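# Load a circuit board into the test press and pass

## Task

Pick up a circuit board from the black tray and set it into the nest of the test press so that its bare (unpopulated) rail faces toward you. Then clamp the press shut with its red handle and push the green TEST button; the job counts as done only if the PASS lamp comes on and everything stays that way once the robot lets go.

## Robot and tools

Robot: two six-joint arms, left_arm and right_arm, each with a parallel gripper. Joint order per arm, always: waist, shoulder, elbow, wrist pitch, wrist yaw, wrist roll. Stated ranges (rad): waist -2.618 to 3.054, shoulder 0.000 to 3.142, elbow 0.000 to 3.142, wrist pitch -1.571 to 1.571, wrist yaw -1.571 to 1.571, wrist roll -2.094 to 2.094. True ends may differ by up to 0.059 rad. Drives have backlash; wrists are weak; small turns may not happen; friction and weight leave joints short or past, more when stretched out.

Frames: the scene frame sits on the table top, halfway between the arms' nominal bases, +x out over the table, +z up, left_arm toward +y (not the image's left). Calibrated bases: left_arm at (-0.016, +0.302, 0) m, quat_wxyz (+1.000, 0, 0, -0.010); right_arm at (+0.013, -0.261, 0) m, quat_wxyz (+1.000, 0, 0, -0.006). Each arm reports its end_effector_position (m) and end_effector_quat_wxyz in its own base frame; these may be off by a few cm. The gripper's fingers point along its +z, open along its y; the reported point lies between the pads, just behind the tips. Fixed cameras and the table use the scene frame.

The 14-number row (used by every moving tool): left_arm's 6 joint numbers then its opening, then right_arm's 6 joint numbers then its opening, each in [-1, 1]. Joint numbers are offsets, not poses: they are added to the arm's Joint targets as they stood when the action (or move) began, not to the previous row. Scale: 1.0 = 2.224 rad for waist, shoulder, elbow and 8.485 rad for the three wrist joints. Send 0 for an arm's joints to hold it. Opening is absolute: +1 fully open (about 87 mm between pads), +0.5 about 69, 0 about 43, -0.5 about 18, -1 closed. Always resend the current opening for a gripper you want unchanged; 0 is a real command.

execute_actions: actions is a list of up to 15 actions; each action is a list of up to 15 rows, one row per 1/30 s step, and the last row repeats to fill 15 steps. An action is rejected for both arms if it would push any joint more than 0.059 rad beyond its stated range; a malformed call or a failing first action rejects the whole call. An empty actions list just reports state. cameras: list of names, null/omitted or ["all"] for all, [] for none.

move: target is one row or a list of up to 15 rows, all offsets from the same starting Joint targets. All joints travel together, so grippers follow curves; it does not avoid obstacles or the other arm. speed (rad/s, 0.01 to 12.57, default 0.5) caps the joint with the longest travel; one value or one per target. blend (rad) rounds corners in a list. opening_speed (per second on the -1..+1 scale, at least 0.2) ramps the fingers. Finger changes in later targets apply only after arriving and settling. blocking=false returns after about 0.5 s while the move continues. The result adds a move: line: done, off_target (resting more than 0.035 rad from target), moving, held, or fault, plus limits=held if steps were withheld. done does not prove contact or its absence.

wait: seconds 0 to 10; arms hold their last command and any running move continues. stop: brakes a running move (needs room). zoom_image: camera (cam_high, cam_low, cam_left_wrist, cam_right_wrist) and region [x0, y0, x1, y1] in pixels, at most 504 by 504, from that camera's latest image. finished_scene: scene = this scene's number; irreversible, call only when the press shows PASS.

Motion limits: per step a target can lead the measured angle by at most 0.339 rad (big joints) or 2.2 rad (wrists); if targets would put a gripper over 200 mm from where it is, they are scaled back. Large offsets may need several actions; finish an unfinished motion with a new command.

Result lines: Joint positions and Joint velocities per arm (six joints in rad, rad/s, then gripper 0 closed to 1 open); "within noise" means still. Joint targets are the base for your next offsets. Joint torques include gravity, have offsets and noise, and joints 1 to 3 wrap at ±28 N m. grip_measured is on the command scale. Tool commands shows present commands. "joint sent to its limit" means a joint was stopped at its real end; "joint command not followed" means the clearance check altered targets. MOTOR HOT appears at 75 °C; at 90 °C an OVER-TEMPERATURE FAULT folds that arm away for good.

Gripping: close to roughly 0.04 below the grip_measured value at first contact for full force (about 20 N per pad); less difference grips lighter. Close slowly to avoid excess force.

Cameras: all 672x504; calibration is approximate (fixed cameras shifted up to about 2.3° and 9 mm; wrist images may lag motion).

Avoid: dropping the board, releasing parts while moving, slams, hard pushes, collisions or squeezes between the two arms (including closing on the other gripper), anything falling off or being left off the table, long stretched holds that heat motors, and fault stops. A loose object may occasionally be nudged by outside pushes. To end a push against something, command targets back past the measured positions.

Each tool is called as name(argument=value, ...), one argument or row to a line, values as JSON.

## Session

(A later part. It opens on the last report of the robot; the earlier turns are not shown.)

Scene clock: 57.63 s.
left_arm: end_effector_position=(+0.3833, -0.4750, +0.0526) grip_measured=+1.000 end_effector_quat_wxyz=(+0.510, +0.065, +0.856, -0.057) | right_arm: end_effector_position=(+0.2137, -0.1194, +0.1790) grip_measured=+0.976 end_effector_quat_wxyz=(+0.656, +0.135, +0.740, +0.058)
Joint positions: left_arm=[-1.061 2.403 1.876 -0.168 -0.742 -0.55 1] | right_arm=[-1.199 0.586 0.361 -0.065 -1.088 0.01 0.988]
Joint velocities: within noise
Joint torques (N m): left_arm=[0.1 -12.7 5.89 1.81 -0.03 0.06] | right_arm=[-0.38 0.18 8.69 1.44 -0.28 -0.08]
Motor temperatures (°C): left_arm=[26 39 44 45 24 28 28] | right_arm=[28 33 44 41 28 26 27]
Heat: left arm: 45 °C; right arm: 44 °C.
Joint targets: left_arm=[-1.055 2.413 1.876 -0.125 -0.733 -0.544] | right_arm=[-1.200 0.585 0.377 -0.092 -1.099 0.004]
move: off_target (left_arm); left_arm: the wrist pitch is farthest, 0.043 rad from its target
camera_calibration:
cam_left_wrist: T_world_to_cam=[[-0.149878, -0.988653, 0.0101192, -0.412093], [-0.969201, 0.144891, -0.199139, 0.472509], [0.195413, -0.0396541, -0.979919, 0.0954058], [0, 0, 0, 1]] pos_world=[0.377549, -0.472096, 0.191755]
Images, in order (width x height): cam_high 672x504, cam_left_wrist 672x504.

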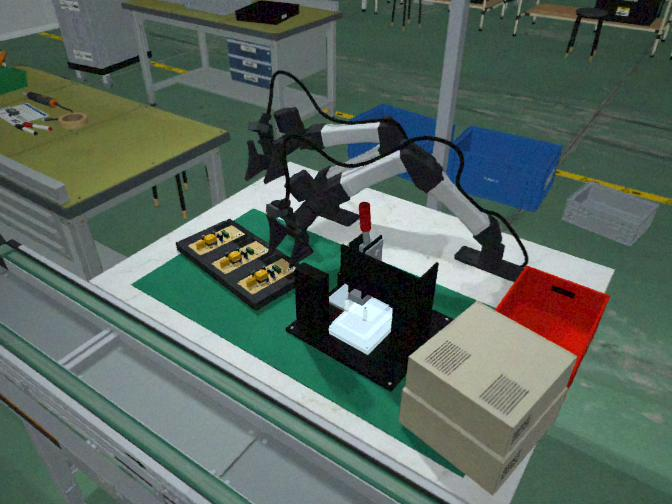

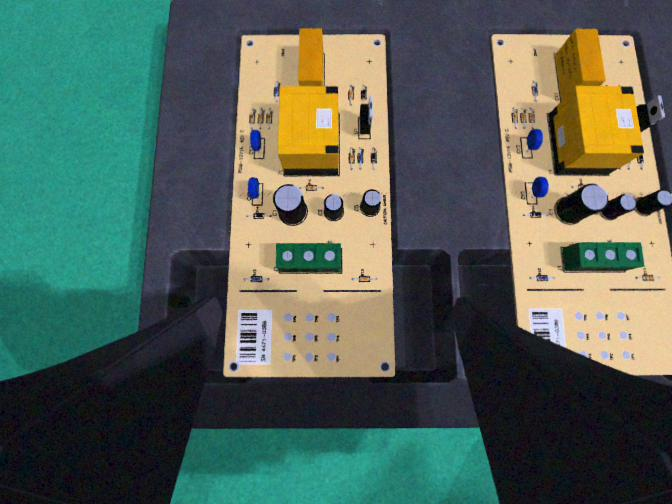

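move(
  target=[0.0065,0.0076,-0.0139,0.0029,0.0015,0.0012,1, 0,0,0,0,0,0,1],
  speed=0.1,
  cameras=["cam_left_wrist","cam_right_wrist"],
)

Scene clock: 60.53 s.
left_arm: end_effector_position=(+0.3896, -0.4666, +0.0349) grip_measured=+1.000 end_effector_quat_wxyz=(+0.504, +0.068, +0.860, -0.047) | right_arm: end_effector_position=(+0.2137, -0.1194, +0.1790) grip_measured=+0.976 end_effector_quat_wxyz=(+0.656, +0.135, +0.740, +0.058)
Joint positions: left_arm=[-1.042 2.423 1.853 -0.144 -0.73 -0.54 1] | right_arm=[-1.199 0.586 0.361 -0.065 -1.088 0.01 0.988]
Joint velocities: within noise
Joint torques (N m): left_arm=[0.43 -13.01 5.15 1.82 -0.05 0.08] | right_arm=[-0.36 0.18 8.69 1.43 -0.28 -0.08]
Motor temperatures (°C): left_arm=[26 40 44 45 24 28 28] | right_arm=[28 33 44 41 28 26 27]
Heat: left arm: 45 °C; right arm: 44 °C.
Joint targets: left_arm=[-1.040 2.430 1.845 -0.100 -0.720 -0.534] | right_arm=[-1.200 0.585 0.377 -0.092 -1.099 0.004]
move: off_target (left_arm); left_arm: the wrist pitch is farthest, 0.043 rad from its target
camera_calibration:
cam_left_wrist: T_world_to_cam=[[-0.145333, -0.989347, -0.00837442, -0.404043], [-0.972581, 0.144413, -0.182294, 0.474357], [0.181562, -0.0183485, -0.983208, 0.0926124], [0, 0, 0, 1]] pos_world=[0.385815, -0.466543, 0.174146]
cam_right_wrist: T_world_to_cam=[[-0.138457, -0.953864, -0.266409, -0.0369035], [-0.830915, 0.258256, -0.492832, 0.317946], [0.538896, 0.153127, -0.828338, 0.189427], [0, 0, 0, 1]] pos_world=[0.156995, -0.146319, 0.303772]
Images, in order (width x height): cam_left_wrist 672x504, cam_right_wrist 672x504.

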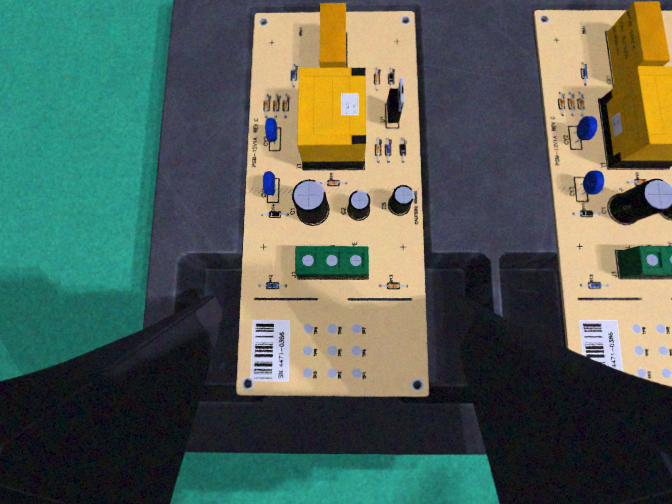

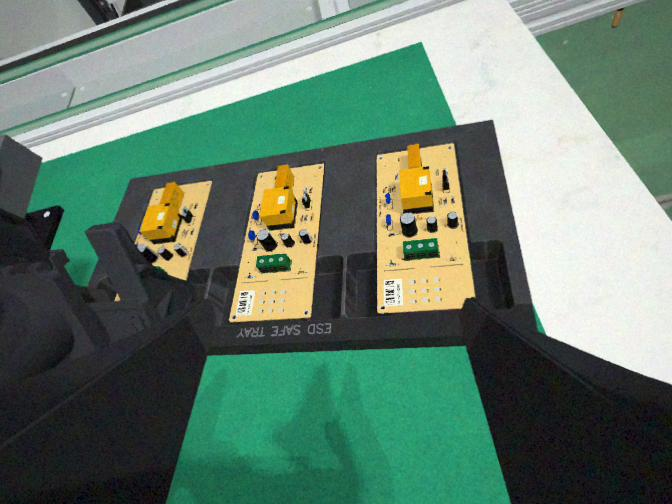

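move(
  target=[-0.0069,-0.0103,-0.022,0.0021,-0.0013,0,1, 0,0,0,0,0,0,1],
  speed=0.1,
  cameras=["cam_left_wrist","cam_high"],
)

Scene clock: 66.13 s.
left_arm: end_effector_position=(+0.3866, -0.4617, +0.0227) grip_measured=+1.000 end_effector_quat_wxyz=(+0.501, +0.070, +0.862, -0.044) | right_arm: end_effector_position=(+0.2137, -0.1194, +0.1790) grip_measured=+0.976 end_effector_quat_wxyz=(+0.656, +0.135, +0.740, +0.058)
Joint positions: left_arm=[-1.042 2.423 1.808 -0.111 -0.729 -0.539 1] | right_arm=[-1.199 0.586 0.361 -0.065 -1.088 0.01 0.988]
Joint velocities: within noise
Joint torques (N m): left_arm=[-0.95 -14.9 4.79 1.65 -0.18 0.07] | right_arm=[-0.38 0.18 8.69 1.43 -0.28 -0.08]
Motor temperatures (°C): left_arm=[26 42 43 46 24 28 28] | right_arm=[28 33 44 41 28 26 27]
Heat: left arm: 46 °C; right arm: 44 °C.
Joint targets: left_arm=[-1.056 2.407 1.796 -0.082 -0.731 -0.534] | right_arm=[-1.200 0.585 0.377 -0.092 -1.099 0.004]
move: done
camera_calibration:
cam_left_wrist: T_world_to_cam=[[-0.14616, -0.989112, -0.0171819, -0.399113], [-0.973556, 0.146901, -0.174952, 0.469903], [0.175571, -0.00884348, -0.984427, 0.0879594], [0, 0, 0, 1]] pos_world=[0.383699, -0.463018, 0.161942]
Images, in order (width x height): cam_high 672x504, cam_left_wrist 672x504.

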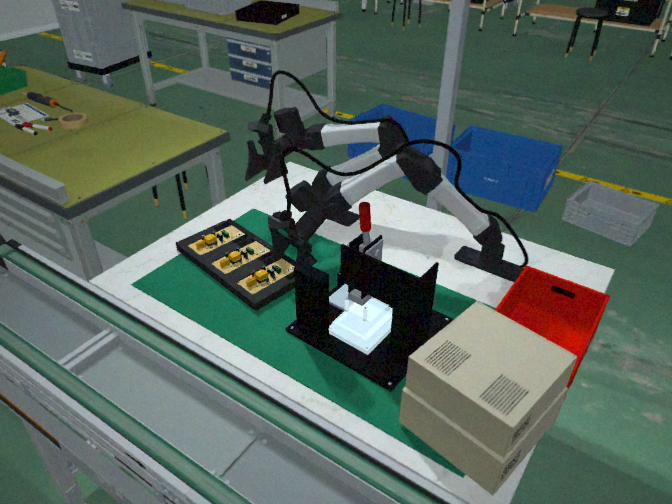

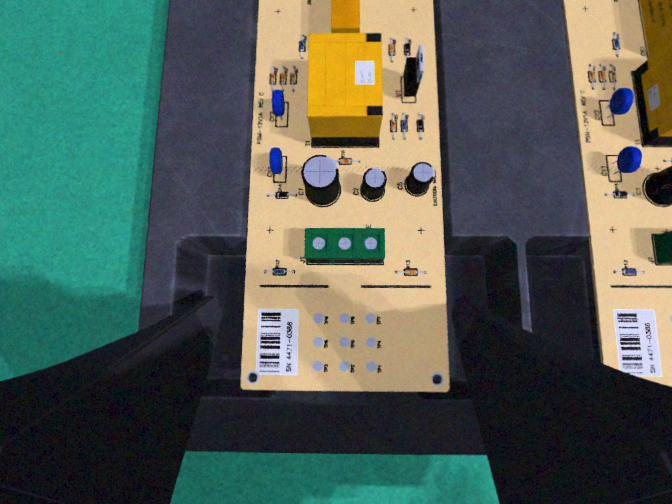

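move(
  target=[-0.006,-0.010,0,0,0,0,1, 0,0,0,0,0,0,1],
  speed=0.1,
  cameras=["cam_left_wrist"],
)

Scene clock: 67.63 s.
left_arm: end_effector_position=(+0.3832, -0.4661, +0.0240) grip_measured=+1.000 end_effector_quat_wxyz=(+0.503, +0.072, +0.860, -0.048) | right_arm: end_effector_position=(+0.2137, -0.1194, +0.1790) grip_measured=+0.976 end_effector_quat_wxyz=(+0.656, +0.135, +0.740, +0.058)
Joint positions: left_arm=[-1.051 2.423 1.808 -0.103 -0.731 -0.539 1] | right_arm=[-1.199 0.586 0.361 -0.065 -1.088 0.01 0.988]
Joint velocities: within noise
Joint torques (N m): left_arm=[-1.18 -16.94 4.9 1.58 -0.16 0.07] | right_arm=[-0.36 0.18 8.7 1.43 -0.28 -0.08]
Motor temperatures (°C): left_arm=[26 43 43 46 24 28 28] | right_arm=[28 33 44 41 28 26 27]
Heat: left arm: 46 °C; right arm: 44 °C.
Joint targets: left_arm=[-1.069 2.385 1.796 -0.082 -0.731 -0.534] | right_arm=[-1.200 0.585 0.377 -0.092 -1.099 0.004]
move: off_target (left_arm); left_arm: the shoulder is farthest, 0.038 rad from its target
camera_calibration:
cam_left_wrist: T_world_to_cam=[[-0.153427, -0.988089, -0.0118707, -0.400811], [-0.971507, 0.153027, -0.180991, 0.469634], [0.180651, -0.0162365, -0.983413, 0.0844031], [0, 0, 0, 1]] pos_world=[0.379509, -0.466533, 0.163245]
Images, in order (width x height): cam_left_wrist 672x504.

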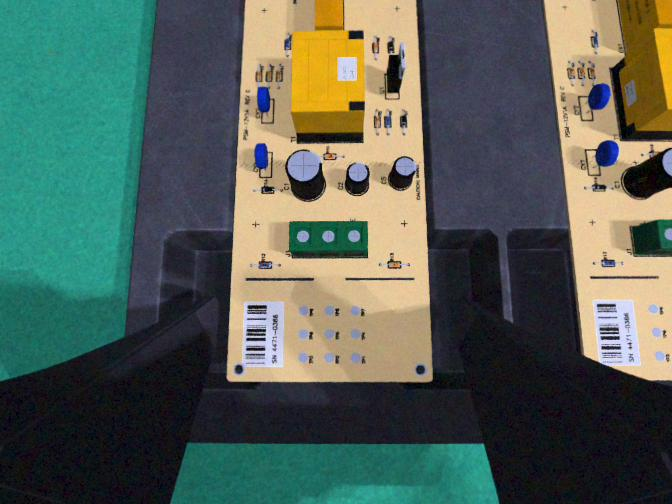

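move(
  target=[0.0,-0.008,0,0,0,0,1, 0,0,0,0,0,0,1],
  speed=0.1,
  cameras=["cam_left_wrist"],
)

Scene clock: 69.23 s.
left_arm: end_effector_position=(+0.3784, -0.4705, +0.0287) grip_measured=+1.000 end_effector_quat_wxyz=(+0.505, +0.075, +0.858, -0.053) | right_arm: end_effector_position=(+0.2137, -0.1194, +0.1790) grip_measured=+0.976 end_effector_quat_wxyz=(+0.656, +0.135, +0.740, +0.058)
Joint positions: left_arm=[-1.062 2.414 1.807 -0.103 -0.732 -0.539 1] | right_arm=[-1.199 0.586 0.361 -0.065 -1.088 0.01 0.988]
Joint velocities: within noise
Joint torques (N m): left_arm=[-0.95 -17.77 4.77 1.59 -0.14 0.06] | right_arm=[-0.38 0.18 8.69 1.43 -0.28 -0.09]
Motor temperatures (°C): left_arm=[26 44 43 45 24 28 28] | right_arm=[28 33 44 41 28 26 27]
Heat: left arm: 45 °C; right arm: 44 °C.
Joint targets: left_arm=[-1.069 2.367 1.796 -0.082 -0.731 -0.534] | right_arm=[-1.200 0.585 0.377 -0.092 -1.099 0.004]
move: off_target (left_arm); left_arm: the shoulder is farthest, 0.047 rad from its target
camera_calibration:
cam_left_wrist: T_world_to_cam=[[-0.164119, -0.986418, -0.00669141, -0.401124], [-0.969041, 0.162489, -0.185895, 0.470227], [0.184457, -0.0240245, -0.982547, 0.0846963], [0, 0, 0, 1]] pos_world=[0.374215, -0.470047, 0.167947]
Images, in order (width x height): cam_left_wrist 672x504.

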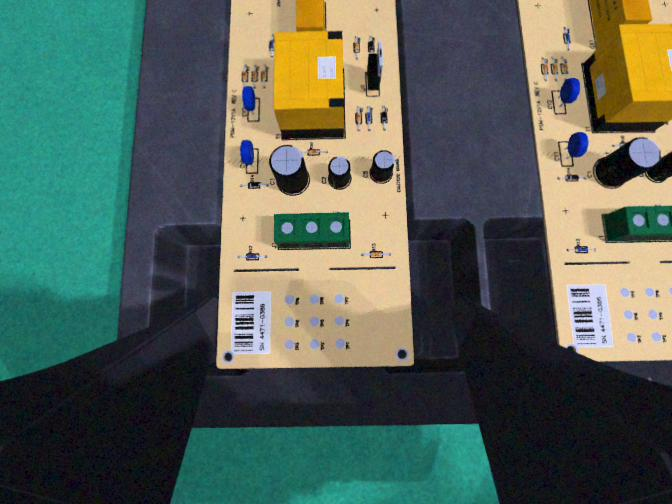

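move(
  target=[0.0115,0,0,0,0,0,1, 0,0,0,0,0,0,1],
  speed=0.1,
  cameras=["cam_left_wrist"],
)

Scene clock: 70.47 s.
left_arm: end_effector_position=(+0.3842, -0.4658, +0.0287) grip_measured=+1.000 end_effector_quat_wxyz=(+0.505, +0.070, +0.859, -0.050) | right_arm: end_effector_position=(+0.2137, -0.1194, +0.1790) grip_measured=+0.976 end_effector_quat_wxyz=(+0.656, +0.135, +0.740, +0.058)
Joint positions: left_arm=[-1.05 2.414 1.807 -0.103 -0.732 -0.539 1] | right_arm=[-1.199 0.586 0.361 -0.065 -1.088 0.01 0.988]
Joint velocities: within noise
Joint torques (N m): left_arm=[0.66 -17.76 4.83 1.58 -0.16 0.05] | right_arm=[-0.38 0.18 8.69 1.44 -0.28 -0.08]
Motor temperatures (°C): left_arm=[26 45 43 45 24 28 28] | right_arm=[28 33 44 41 28 26 27]
Heat: left arm: 45 °C; right arm: 44 °C.
Joint targets: left_arm=[-1.043 2.367 1.796 -0.082 -0.731 -0.534] | right_arm=[-1.200 0.585 0.377 -0.092 -1.099 0.004]
move: off_target (left_arm); left_arm: the shoulder is farthest, 0.047 rad from its target
camera_calibration:
cam_left_wrist: T_world_to_cam=[[-0.151966, -0.988363, -0.0067025, -0.401171], [-0.970969, 0.150552, -0.185888, 0.470184], [0.184734, -0.0217406, -0.982548, 0.0847126], [0, 0, 0, 1]] pos_world=[0.37992, -0.465448, 0.167947]
Images, in order (width x height): cam_left_wrist 672x504.

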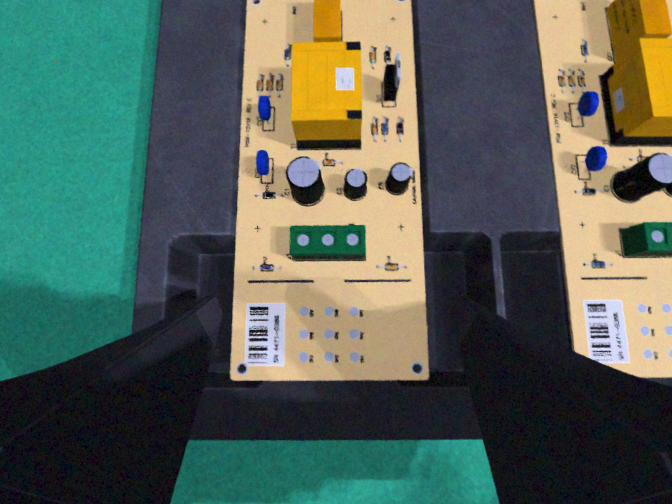

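move(
  target=[0,0,0,0,0,0,0.5, 0,0,0,0,0,0,1],
  opening_speed=0.4,
  cameras=["cam_left_wrist"],
)

move(
  target=[0,0,0,0,0,0,0.4, 0,0,0,0,0,0,1],
  opening_speed=0.2,
  cameras=["cam_left_wrist"],
)

Scene clock: 72.63 s.
left_arm: end_effector_position=(+0.3842, -0.4658, +0.0287) grip_measured=+0.509 end_effector_quat_wxyz=(+0.505, +0.071, +0.859, -0.050) | right_arm: end_effector_position=(+0.2137, -0.1194, +0.1790) grip_measured=+0.976 end_effector_quat_wxyz=(+0.656, +0.135, +0.740, +0.058)
Joint positions: left_arm=[-1.05 2.414 1.807 -0.103 -0.732 -0.538 0.755] | right_arm=[-1.199 0.586 0.361 -0.065 -1.088 0.01 0.988]
Joint velocities: within noise
Joint torques (N m): left_arm=[0.39 -17.69 4.79 1.59 -0.14 0.03] | right_arm=[-0.36 0.18 8.69 1.43 -0.27 -0.09]
Motor temperatures (°C): left_arm=[26 47 43 45 24 28 27] | right_arm=[28 33 44 41 28 26 27]
Heat: left arm: 47 °C; right arm: 44 °C.
Joint targets: left_arm=[-1.043 2.367 1.796 -0.082 -0.731 -0.534] | right_arm=[-1.200 0.585 0.377 -0.092 -1.099 0.004]
move: off_target (left_arm); left_arm: the shoulder is farthest, 0.047 rad from its target
camera_calibration:
cam_left_wrist: T_world_to_cam=[[-0.152342, -0.9883, -0.00741095, -0.400878], [-0.970871, 0.15105, -0.185991, 0.470397], [0.184934, -0.0211392, -0.982524, 0.0849119], [0, 0, 0, 1]] pos_world=[0.379921, -0.465446, 0.167947]
Images, in order (width x height): cam_left_wrist 672x504.

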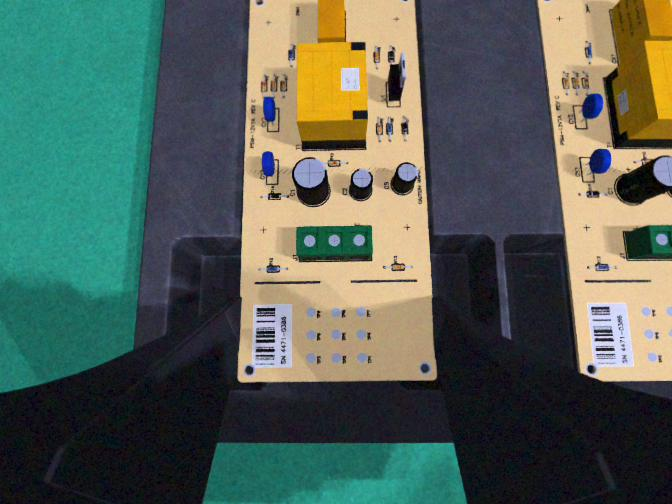

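Scene clock: 73.33 s.
left_arm: end_effector_position=(+0.3842, -0.4658, +0.0287) grip_measured=+0.509 end_effector_quat_wxyz=(+0.505, +0.071, +0.859, -0.050) | right_arm: end_effector_position=(+0.2137, -0.1194, +0.1790) grip_measured=+0.976 end_effector_quat_wxyz=(+0.656, +0.135, +0.740, +0.058)
Joint positions: left_arm=[-1.05 2.414 1.807 -0.103 -0.732 -0.538 0.755] | right_arm=[-1.199 0.586 0.361 -0.065 -1.088 0.01 0.988]
Joint velocities: within noise
Joint torques (N m): left_arm=[0.44 -17.77 4.85 1.57 -0.14 0.06] | right_arm=[-0.36 0.18 8.69 1.43 -0.28 -0.08]
Motor temperatures (°C): left_arm=[26 48 43 45 24 27 28] | right_arm=[28 33 44 41 28 26 27]
Heat: left arm: 48 °C; right arm: 44 °C.
Joint targets: left_arm=[-1.043 2.367 1.796 -0.082 -0.731 -0.534] | right_arm=[-1.200 0.585 0.377 -0.092 -1.099 0.004]
move: off_target (left_arm); left_arm: the shoulder is farthest, 0.047 rad from its target
camera_calibration:
cam_left_wrist: T_world_to_cam=[[-0.152342, -0.9883, -0.00741095, -0.400878], [-0.970871, 0.15105, -0.185991, 0.470397], [0.184934, -0.0211392, -0.982524, 0.0849119], [0, 0, 0, 1]] pos_world=[0.379921, -0.465446, 0.167947]
Images, in order (width x height): cam_left_wrist 672x504.

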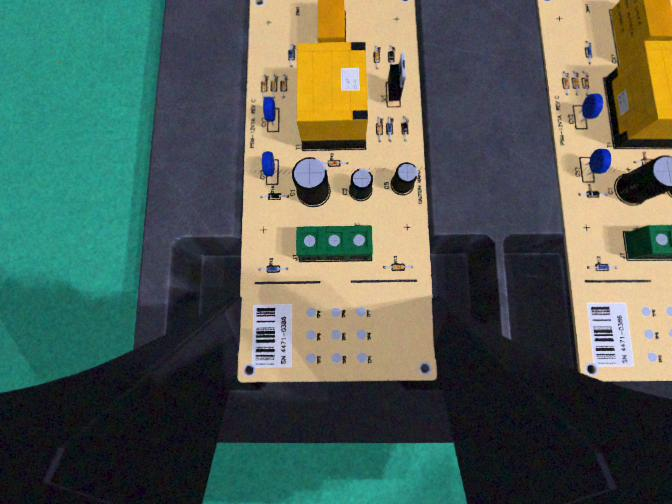

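move(
  target=[
    [0,0,0,0,0,0,0.65, 0,0,0,0,0,0,1],
    [0,0,-0.0065,0,0,0,0.65, 0,0,0,0,0,0,1],
  ],
  speed=0.1,
  cameras=["cam_left_wrist"],
)

Scene clock: 75.90 s.
left_arm: end_effector_position=(+0.3832, -0.4623, +0.0253) grip_measured=+0.650 end_effector_quat_wxyz=(+0.502, +0.072, +0.860, -0.046) | right_arm: end_effector_position=(+0.2137, -0.1194, +0.1790) grip_measured=+0.976 end_effector_quat_wxyz=(+0.656, +0.135, +0.740, +0.058)
Joint positions: left_arm=[-1.048 2.411 1.793 -0.103 -0.732 -0.538 0.825] | right_arm=[-1.199 0.586 0.361 -0.065 -1.088 0.01 0.988]
Joint velocities: within noise
Joint torques (N m): left_arm=[0.49 -17.4 4.82 1.59 -0.14 0.05] | right_arm=[-0.38 0.2 8.69 1.43 -0.27 -0.08]
Motor temperatures (°C): left_arm=[26 50 43 45 24 27 28] | right_arm=[28 33 44 41 28 26 27]
Heat: left arm: 50 °C; right arm: 44 °C.
Joint targets: left_arm=[-1.043 2.367 1.782 -0.082 -0.731 -0.534] | right_arm=[-1.200 0.585 0.377 -0.092 -1.099 0.004]
move: off_target (left_arm); left_arm: the shoulder is farthest, 0.044 rad from its target
camera_calibration:
cam_left_wrist: T_world_to_cam=[[-0.150945, -0.988416, -0.0157692, -0.398046], [-0.972086, 0.151312, -0.179316, 0.46872], [0.179625, -0.0117378, -0.983665, 0.088212], [0, 0, 0, 1]] pos_world=[0.379708, -0.463323, 0.164543]
Images, in order (width x height): cam_left_wrist 672x504.

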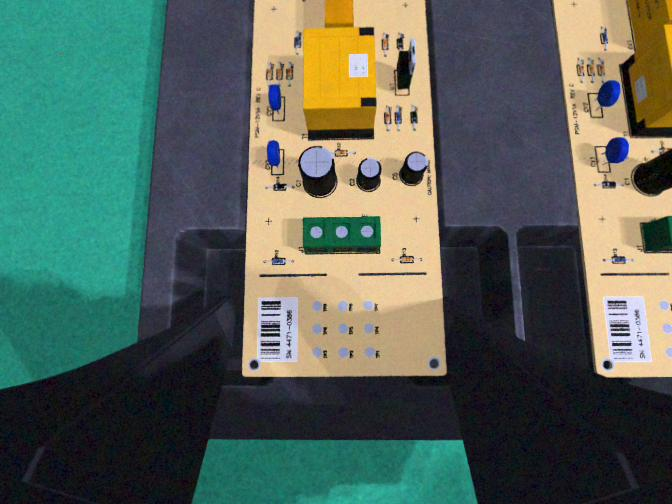

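move(
  target=[0,0,0,0,0,0,0.4, 0,0,0,0,0,0,1],
  opening_speed=0.3,
  cameras=["cam_left_wrist"],
)

Scene clock: 77.37 s.
left_arm: end_effector_position=(+0.3825, -0.4628, +0.0253) grip_measured=+0.509 end_effector_quat_wxyz=(+0.502, +0.073, +0.860, -0.046) | right_arm: end_effector_position=(+0.2137, -0.1194, +0.1790) grip_measured=+0.976 end_effector_quat_wxyz=(+0.656, +0.135, +0.740, +0.058)
Joint positions: left_arm=[-1.05 2.411 1.793 -0.103 -0.732 -0.538 0.755] | right_arm=[-1.199 0.586 0.361 -0.065 -1.088 0.01 0.988]
Joint velocities: within noise
Joint torques (N m): left_arm=[0.44 -17.47 4.85 1.55 -0.16 0.04] | right_arm=[-0.38 0.18 8.69 1.44 -0.28 -0.08]
Motor temperatures (°C): left_arm=[26 50 43 45 24 27 28] | right_arm=[28 33 44 41 28 26 27]
Heat: left arm: 50 °C; right arm: 44 °C.
Joint targets: left_arm=[-1.043 2.367 1.782 -0.082 -0.731 -0.534] | right_arm=[-1.200 0.585 0.377 -0.092 -1.099 0.004]
move: off_target (left_arm); left_arm: the shoulder is farthest, 0.044 rad from its target
camera_calibration:
cam_left_wrist: T_world_to_cam=[[-0.152484, -0.98818, -0.0157562, -0.397956], [-0.971843, 0.152822, -0.179351, 0.468729], [0.179639, -0.0120355, -0.983659, 0.0881873], [0, 0, 0, 1]] pos_world=[0.379007, -0.463823, 0.164543]
Images, in order (width x height): cam_left_wrist 672x504.

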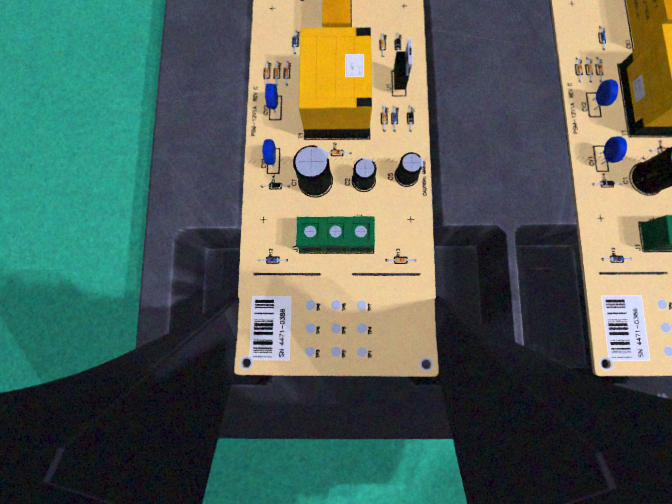

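move(
  target=[0,-0.035,0.005,-0.0095,0,0,0.4, 0,0,0,0,0,0,1],
  speed=0.15,
)

Scene clock: 79.17 s.
left_arm: end_effector_position=(+0.3817, -0.4632, +0.0644) grip_measured=+0.509 end_effector_quat_wxyz=(+0.513, +0.064, +0.854, -0.062) | right_arm: end_effector_position=(+0.2137, -0.1194, +0.1790) grip_measured=+0.976 end_effector_quat_wxyz=(+0.656, +0.135, +0.740, +0.058)
Joint positions: left_arm=[-1.051 2.334 1.793 -0.135 -0.732 -0.538 0.755] | right_arm=[-1.199 0.586 0.361 -0.065 -1.088 0.01 0.988]
Joint velocities: within noise
Joint torques (N m): left_arm=[0.38 -17.32 5.9 1.18 -0.13 0.03] | right_arm=[-0.38 0.18 8.69 1.43 -0.28 -0.08]
Motor temperatures (°C): left_arm=[26 51 43 45 24 27 28] | right_arm=[28 33 44 41 28 26 27]
Heat: left arm: 51 °C; right arm: 44 °C.
Joint targets: left_arm=[-1.043 2.290 1.793 -0.163 -0.731 -0.534] | right_arm=[-1.200 0.585 0.377 -0.092 -1.099 0.004]
move: off_target (left_arm); left_arm: the shoulder is farthest, 0.045 rad from its target
camera_calibration:
cam_left_wrist: T_world_to_cam=[[-0.153994, -0.987898, 0.0185098, -0.399359], [-0.967419, 0.146939, -0.206177, 0.472321], [0.200962, -0.0496569, -0.97834, 0.100871], [0, 0, 0, 1]] pos_world=[0.375162, -0.45892, 0.203459]
cam_right_wrist: T_world_to_cam=[[-0.138457, -0.953864, -0.266409, -0.0369035], [-0.830915, 0.258256, -0.492832, 0.317946], [0.538896, 0.153127, -0.828338, 0.189427], [0, 0, 0, 1]] pos_world=[0.156995, -0.146319, 0.303772]

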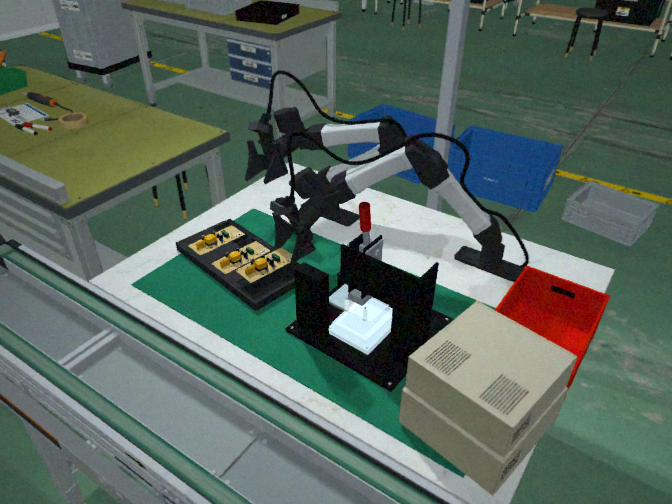

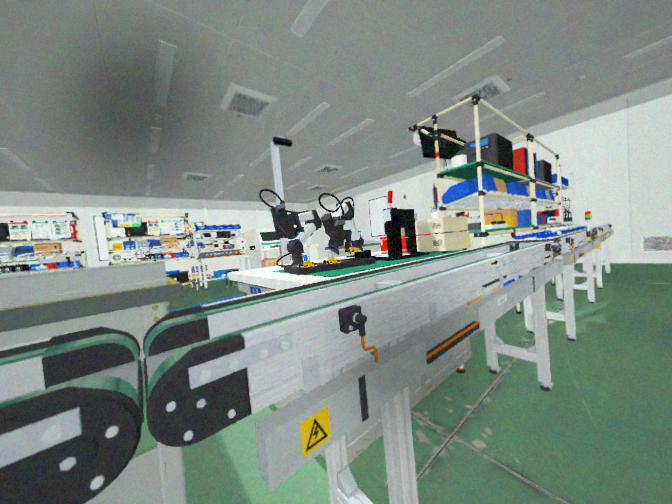

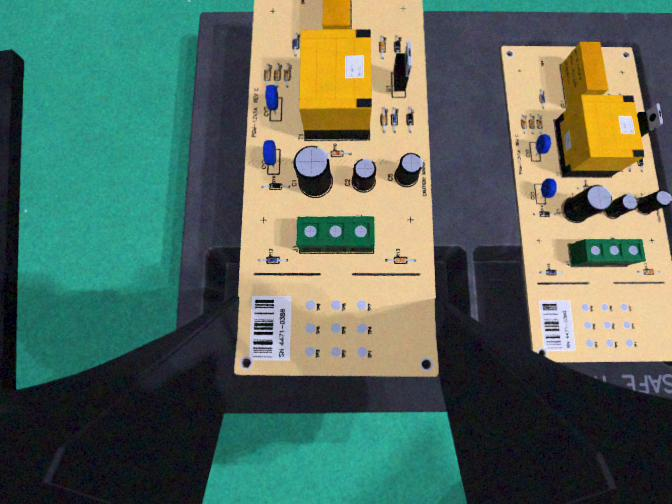

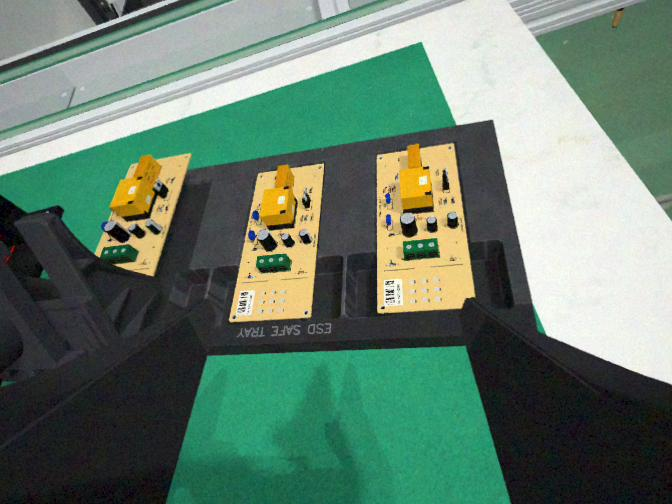

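move(
  target=[-0.0863,-0.5598,-0.5436,-0.0409,-0.0282,-0.0473,0.4, 0,0,0,0,0,0,1],
  speed=0.5,
)

Scene clock: 90.93 s.
left_arm: end_effector_position=(+0.1941, -0.1793, +0.1055) grip_measured=+0.509 end_effector_quat_wxyz=(+0.509, -0.007, +0.860, -0.033) | right_arm: end_effector_position=(+0.2137, -0.1194, +0.1790) grip_measured=+0.976 end_effector_quat_wxyz=(+0.656, +0.135, +0.740, +0.058)
Joint positions: left_arm=[-1.228 1.06 0.59 -0.484 -0.942 -0.923 0.755] | right_arm=[-1.199 0.586 0.361 -0.065 -1.088 0.01 0.988]
Joint velocities: within noise
Joint torques (N m): left_arm=[-0.81 -3.12 5.14 0.86 -0.61 -0.11] | right_arm=[-0.38 0.2 8.69 1.44 -0.28 -0.09]
Motor temperatures (°C): left_arm=[26 55 42 43 24 27 28] | right_arm=[28 33 45 41 28 26 27]
Heat: left arm: 55 °C; right arm: 45 °C.
Joint targets: left_arm=[-1.235 1.044 0.584 -0.510 -0.970 -0.935] | right_arm=[-1.200 0.585 0.377 -0.092 -1.099 0.004]
move: done
camera_calibration:
cam_left_wrist: T_world_to_cam=[[-0.00108078, -0.999114, 0.0420643, -0.182709], [-0.9817, -0.00695032, -0.190308, 0.231081], [0.190432, -0.0415002, -0.980823, 0.196682], [0, 0, 0, 1]] pos_world=[0.189201, -0.172779, 0.244572]
cam_right_wrist: T_world_to_cam=[[-0.138457, -0.953864, -0.266409, -0.0369035], [-0.830915, 0.258256, -0.492832, 0.317946], [0.538896, 0.153127, -0.828338, 0.189427], [0, 0, 0, 1]] pos_world=[0.156995, -0.146319, 0.303772]

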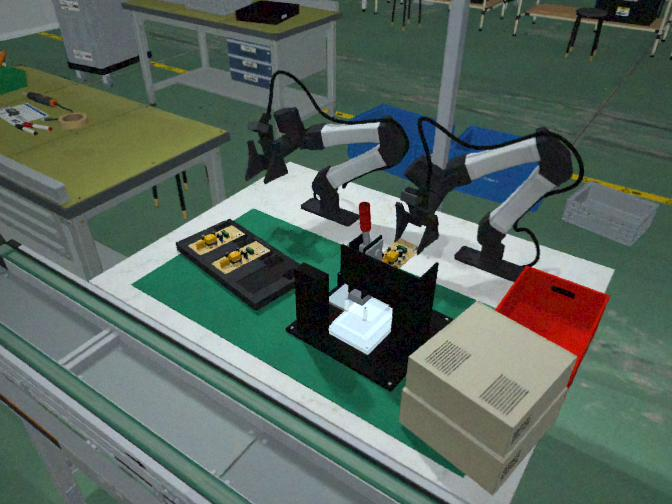

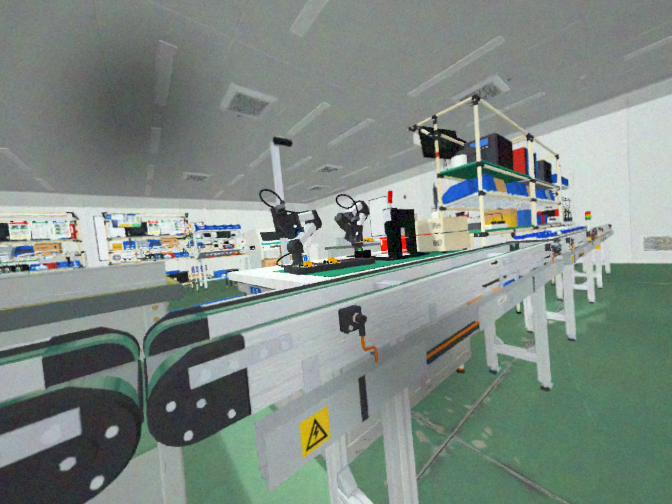

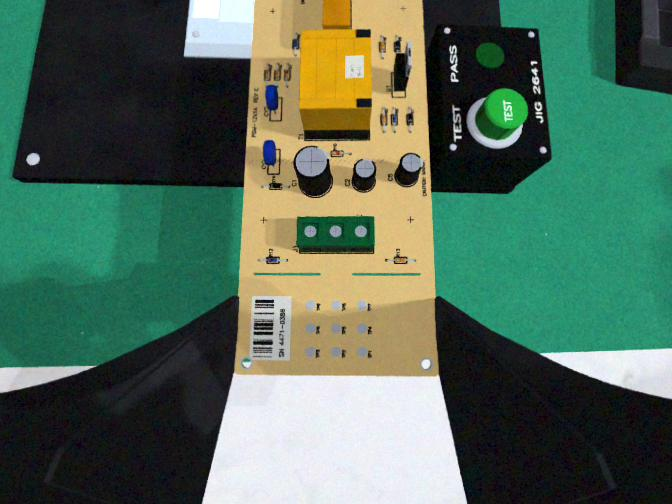

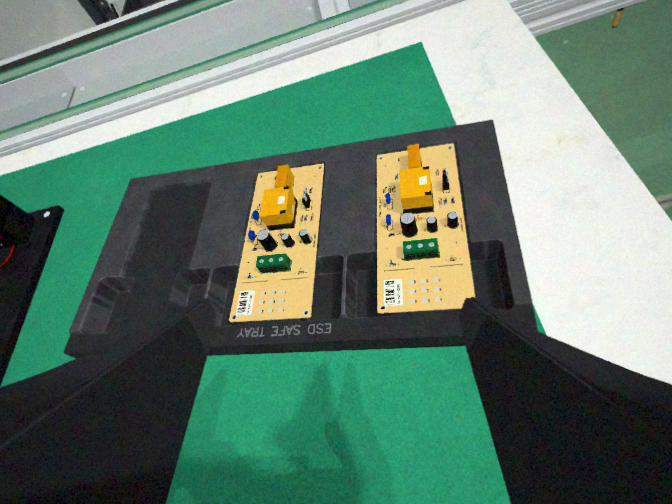

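move(
  target=[0.085,0.0432,-0.1322,0.0648,0.0153,0.0295,0.4, 0,0,0,0,0,0,1],
  speed=0.3,
  cameras=["cam_left_wrist","cam_high"],
)

Scene clock: 96.83 s.
left_arm: end_effector_position=(+0.2128, -0.1442, +0.0298) grip_measured=+0.509 end_effector_quat_wxyz=(+0.499, +0.013, +0.867, +0.003) | right_arm: end_effector_position=(+0.2137, -0.1194, +0.1790) grip_measured=+0.976 end_effector_quat_wxyz=(+0.656, +0.135, +0.740, +0.058)
Joint positions: left_arm=[-1.053 1.141 0.296 -0.013 -0.844 -0.691 0.755] | right_arm=[-1.199 0.586 0.361 -0.065 -1.088 0.01 0.988]
Joint velocities: within noise
Joint torques (N m): left_arm=[0.46 -1.73 4.64 1.72 -0.19 0.05] | right_arm=[-0.36 0.18 8.69 1.43 -0.28 -0.08]
Motor temperatures (°C): left_arm=[26 52 42 42 24 27 28] | right_arm=[28 33 45 40 28 26 27]
Heat: left arm: 52 °C; right arm: 45 °C.
Joint targets: left_arm=[-1.046 1.140 0.290 0.040 -0.841 -0.685] | right_arm=[-1.200 0.585 0.377 -0.091 -1.099 0.004]
move: off_target (left_arm); left_arm: the wrist pitch is farthest, 0.053 rad from its target
camera_calibration:
cam_left_wrist: T_world_to_cam=[[-0.00104463, -0.999146, -0.0412972, -0.142038], [-0.986055, 0.00790162, -0.166229, 0.23767], [0.166414, 0.0405477, -0.985222, 0.137422], [0, 0, 0, 1]] pos_world=[0.211339, -0.149366, 0.169033]
Images, in order (width x height): cam_high 672x504, cam_left_wrist 672x504.

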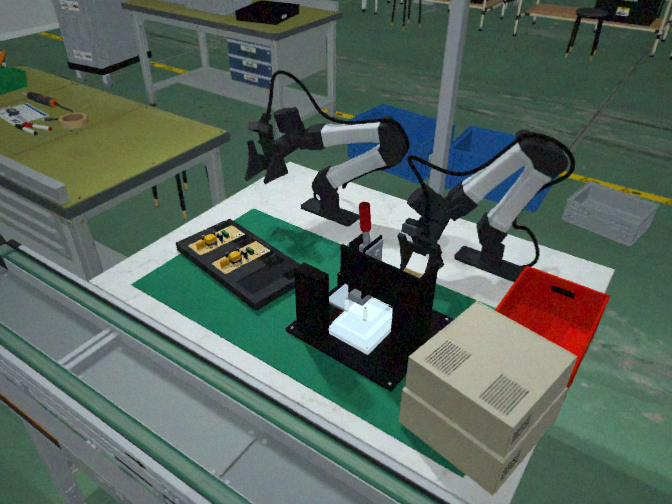

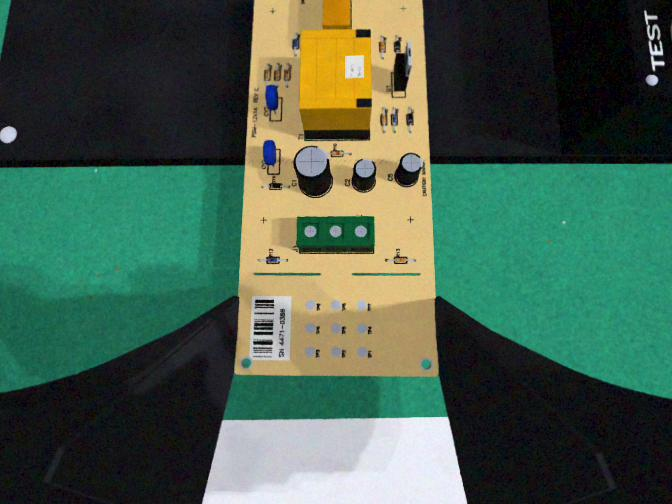

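move(
  target=[0.0998,0.0728,0.0441,0.0295,0.0183,0.0248,0.4, 0,0,0,0,0,0,1],
  speed=0.2,
  cameras=["cam_left_wrist","cam_high"],
)

zoom_image(
  camera="cam_high",
  region=[290, 190, 460, 360],
)

Scene clock: 100.03 s.
left_arm: end_effector_position=(+0.2311, -0.1370, +0.0154) grip_measured=+0.509 end_effector_quat_wxyz=(+0.460, +0.029, +0.887, +0.015) | right_arm: end_effector_position=(+0.2137, -0.1194, +0.1790) grip_measured=+0.976 end_effector_quat_wxyz=(+0.656, +0.135, +0.740, +0.058)
Joint positions: left_arm=[-0.896 1.23 0.32 0.065 -0.692 -0.558 0.755] | right_arm=[-1.199 0.586 0.361 -0.065 -1.088 0.01 0.988]
Joint velocities: within noise
Joint torques (N m): left_arm=[5.89 3.45 10.37 3.32 -0.11 0.87] | right_arm=[-0.36 0.2 8.69 1.43 -0.28 -0.08]
Motor temperatures (°C): left_arm=[26 50 42 44 24 27 28] | right_arm=[28 33 45 40 28 26 26]
Heat: left arm: 50 °C; right arm: 45 °C.
Joint targets: left_arm=[-0.824 1.302 0.388 0.290 -0.685 -0.474] | right_arm=[-1.200 0.585 0.377 -0.091 -1.099 0.004]
move: off_target (left_arm); left_arm: the wrist pitch is farthest, 0.225 rad from its target
camera_calibration:
cam_left_wrist: T_world_to_cam=[[-0.0218164, -0.996831, -0.0765032, -0.129659], [-0.996419, 0.027932, -0.0798024, 0.257042], [0.0816864, 0.0744882, -0.993871, 0.144228], [0, 0, 0, 1]] pos_world=[0.241512, -0.147171, 0.153937]
Images, in order (width x height): cam_high 672x504, cam_left_wrist 672x504.

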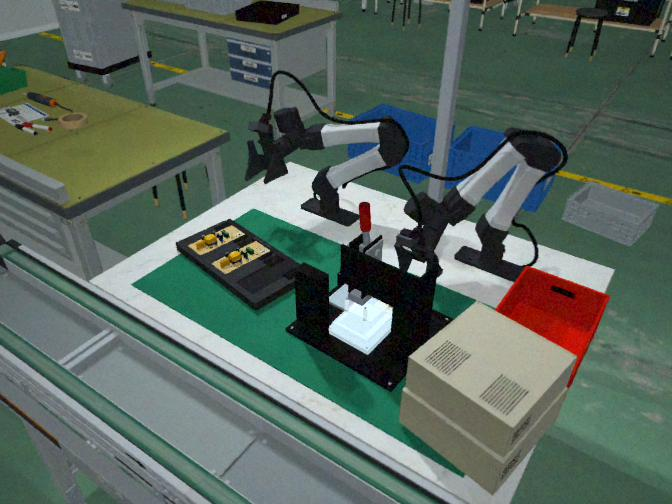

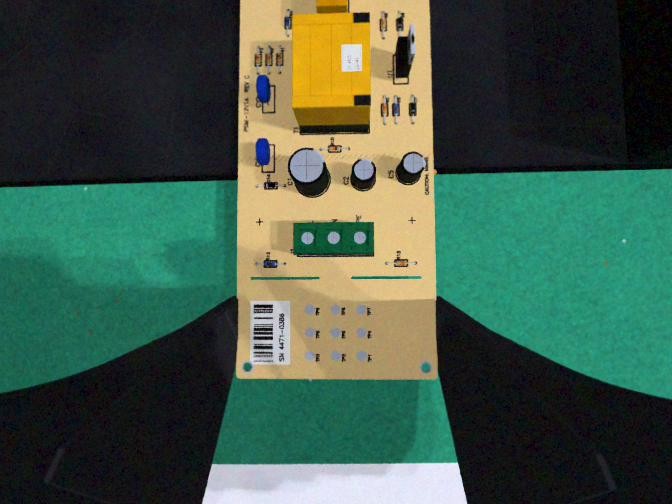

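Scaled by 2.965 from the camera's 672x504 image, which has a finer 960x720 frame.

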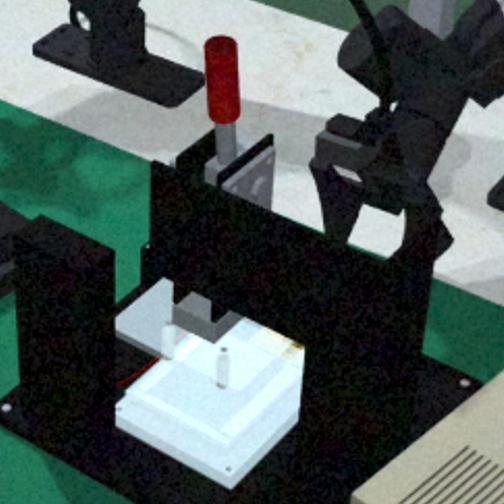

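move(
  target=[-0.0998,-0.0728,-0.0441,-0.0295,-0.0183,-0.0248,0.4, 0,0,0,0,0,0,1],
  speed=0.2,
  cameras=["cam_left_wrist","cam_high"],
)

Scene clock: 103.03 s.
left_arm: end_effector_position=(+0.2181, -0.1550, +0.0326) grip_measured=+0.509 end_effector_quat_wxyz=(+0.504, +0.009, +0.864, -0.020) | right_arm: end_effector_position=(+0.2137, -0.1194, +0.1790) grip_measured=+0.976 end_effector_quat_wxyz=(+0.656, +0.135, +0.740, +0.058)
Joint positions: left_arm=[-1.042 1.158 0.296 0.061 -0.817 -0.674 0.754] | right_arm=[-1.199 0.586 0.361 -0.065 -1.088 0.01 0.988]
Joint velocities: within noise
Joint torques (N m): left_arm=[-0.85 -3.51 4.57 1.11 -0.46 -0.08] | right_arm=[-0.38 0.2 8.69 1.43 -0.27 -0.08]
Motor temperatures (°C): left_arm=[26 49 43 46 24 27 28] | right_arm=[27 32 45 40 28 26 26]
Heat: left arm: 49 °C; right arm: 45 °C.
Joint targets: left_arm=[-1.046 1.140 0.290 0.040 -0.840 -0.685] | right_arm=[-1.200 0.585 0.377 -0.091 -1.099 0.004]
move: done
camera_calibration:
cam_left_wrist: T_world_to_cam=[[-0.0166803, -0.999857, 0.00269187, -0.150734], [-0.98384, 0.015933, -0.178338, 0.244605], [0.178269, -0.00562309, -0.983966, 0.130008], [0, 0, 0, 1]] pos_world=[0.214962, -0.153879, 0.171951]
Images, in order (width x height): cam_high 672x504, cam_left_wrist 672x504.

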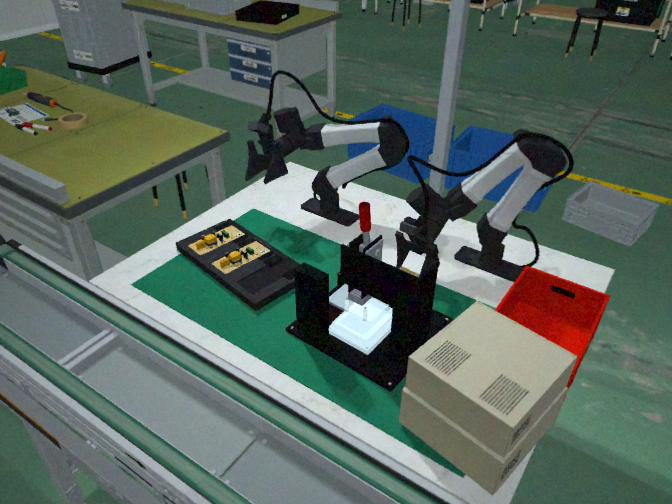

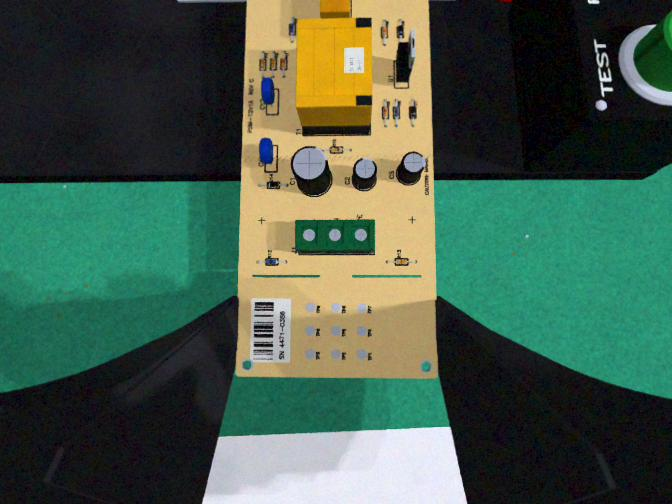

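zoom_image(
  camera="cam_left_wrist",
  region=[200, 0, 480, 210],
)

zoom_image(
  camera="cam_left_wrist",
  region=[200, 200, 480, 410],
)

Scaled by 1.800 from the camera's 672x504 image, which has a finer 960x720 frame.

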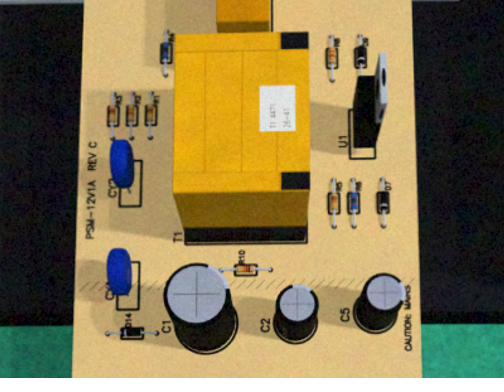

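Scaled by 1.800 from the camera's 672x504 image, which has a finer 960x720 frame.

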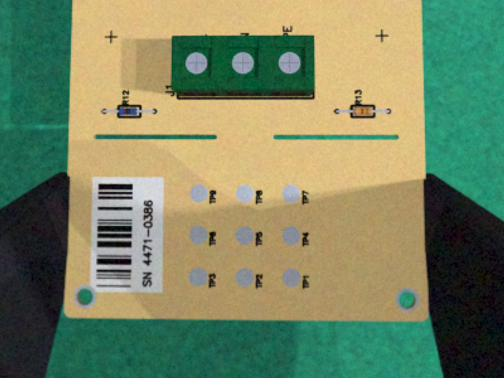

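zoom_image(
  camera="cam_left_wrist",
  region=[150, 0, 350, 60],
)

zoom_image(
  camera="cam_left_wrist",
  region=[350, 0, 550, 60],
)

Scaled by 2.520 from the camera's 672x504 image, which has a finer 960x720 frame.

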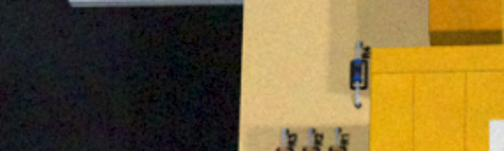

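Scaled by 2.520 from the camera's 672x504 image, which has a finer 960x720 frame.

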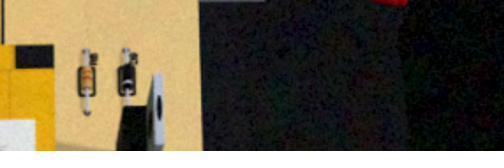

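move(
  target=[0.004,-0.0405,0.043,-0.033,0.0048,-0.0067,0.4, 0,0,0,0,0,0,1],
  speed=0.2,
  cameras=["cam_left_wrist","cam_high"],
)

Scene clock: 112.80 s.
left_arm: end_effector_position=(+0.2036, -0.1365, +0.0372) grip_measured=+0.509 end_effector_quat_wxyz=(+0.470, +0.014, +0.882, +0.010) | right_arm: end_effector_position=(+0.2137, -0.1194, +0.1790) grip_measured=+0.976 end_effector_quat_wxyz=(+0.656, +0.135, +0.740, +0.058)
Joint positions: left_arm=[-1.042 1.066 0.349 -0.214 -0.803 -0.73 0.754] | right_arm=[-1.199 0.586 0.361 -0.065 -1.088 0.01 0.988]
Joint velocities: within noise
Joint torques (N m): left_arm=[-0.08 -2.85 8.27 0.92 -0.2 -0.11] | right_arm=[-0.38 0.18 8.69 1.43 -0.27 -0.08]
Motor temperatures (°C): left_arm=[26 45 42 44 24 27 28] | right_arm=[27 32 45 40 28 26 26]
Heat: left arm: 45 °C; right arm: 45 °C.
Joint targets: left_arm=[-1.037 1.050 0.385 -0.240 -0.800 -0.742] | right_arm=[-1.200 0.585 0.377 -0.091 -1.099 0.004]
move: off_target (left_arm); left_arm: the elbow is farthest, 0.036 rad from its target
camera_calibration:
cam_left_wrist: T_world_to_cam=[[0.00181102, -0.998532, -0.0541318, -0.133971], [-0.994694, 0.00376925, -0.102807, 0.228506], [0.10286, 0.0540307, -0.993227, 0.160988], [0, 0, 0, 1]] pos_world=[0.210977, -0.143334, 0.176138]
Images, in order (width x height): cam_high 672x504, cam_left_wrist 672x504.

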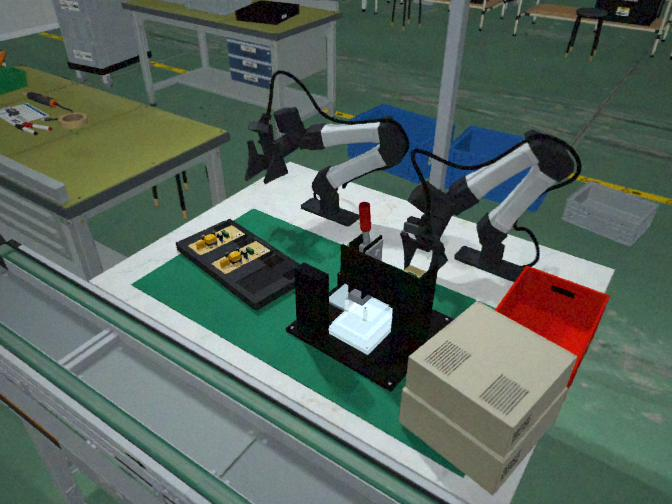

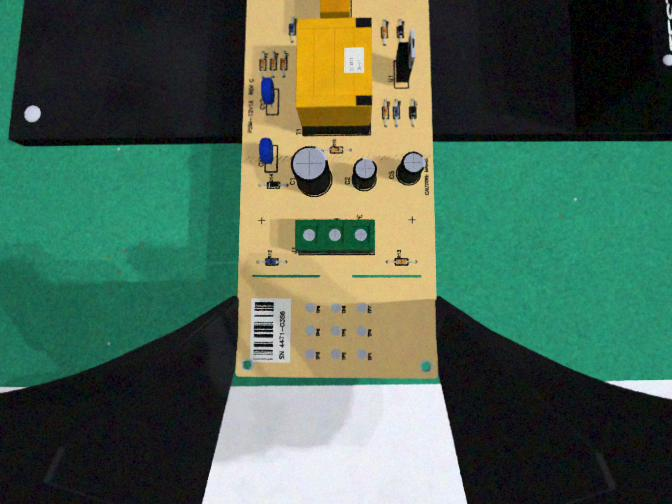

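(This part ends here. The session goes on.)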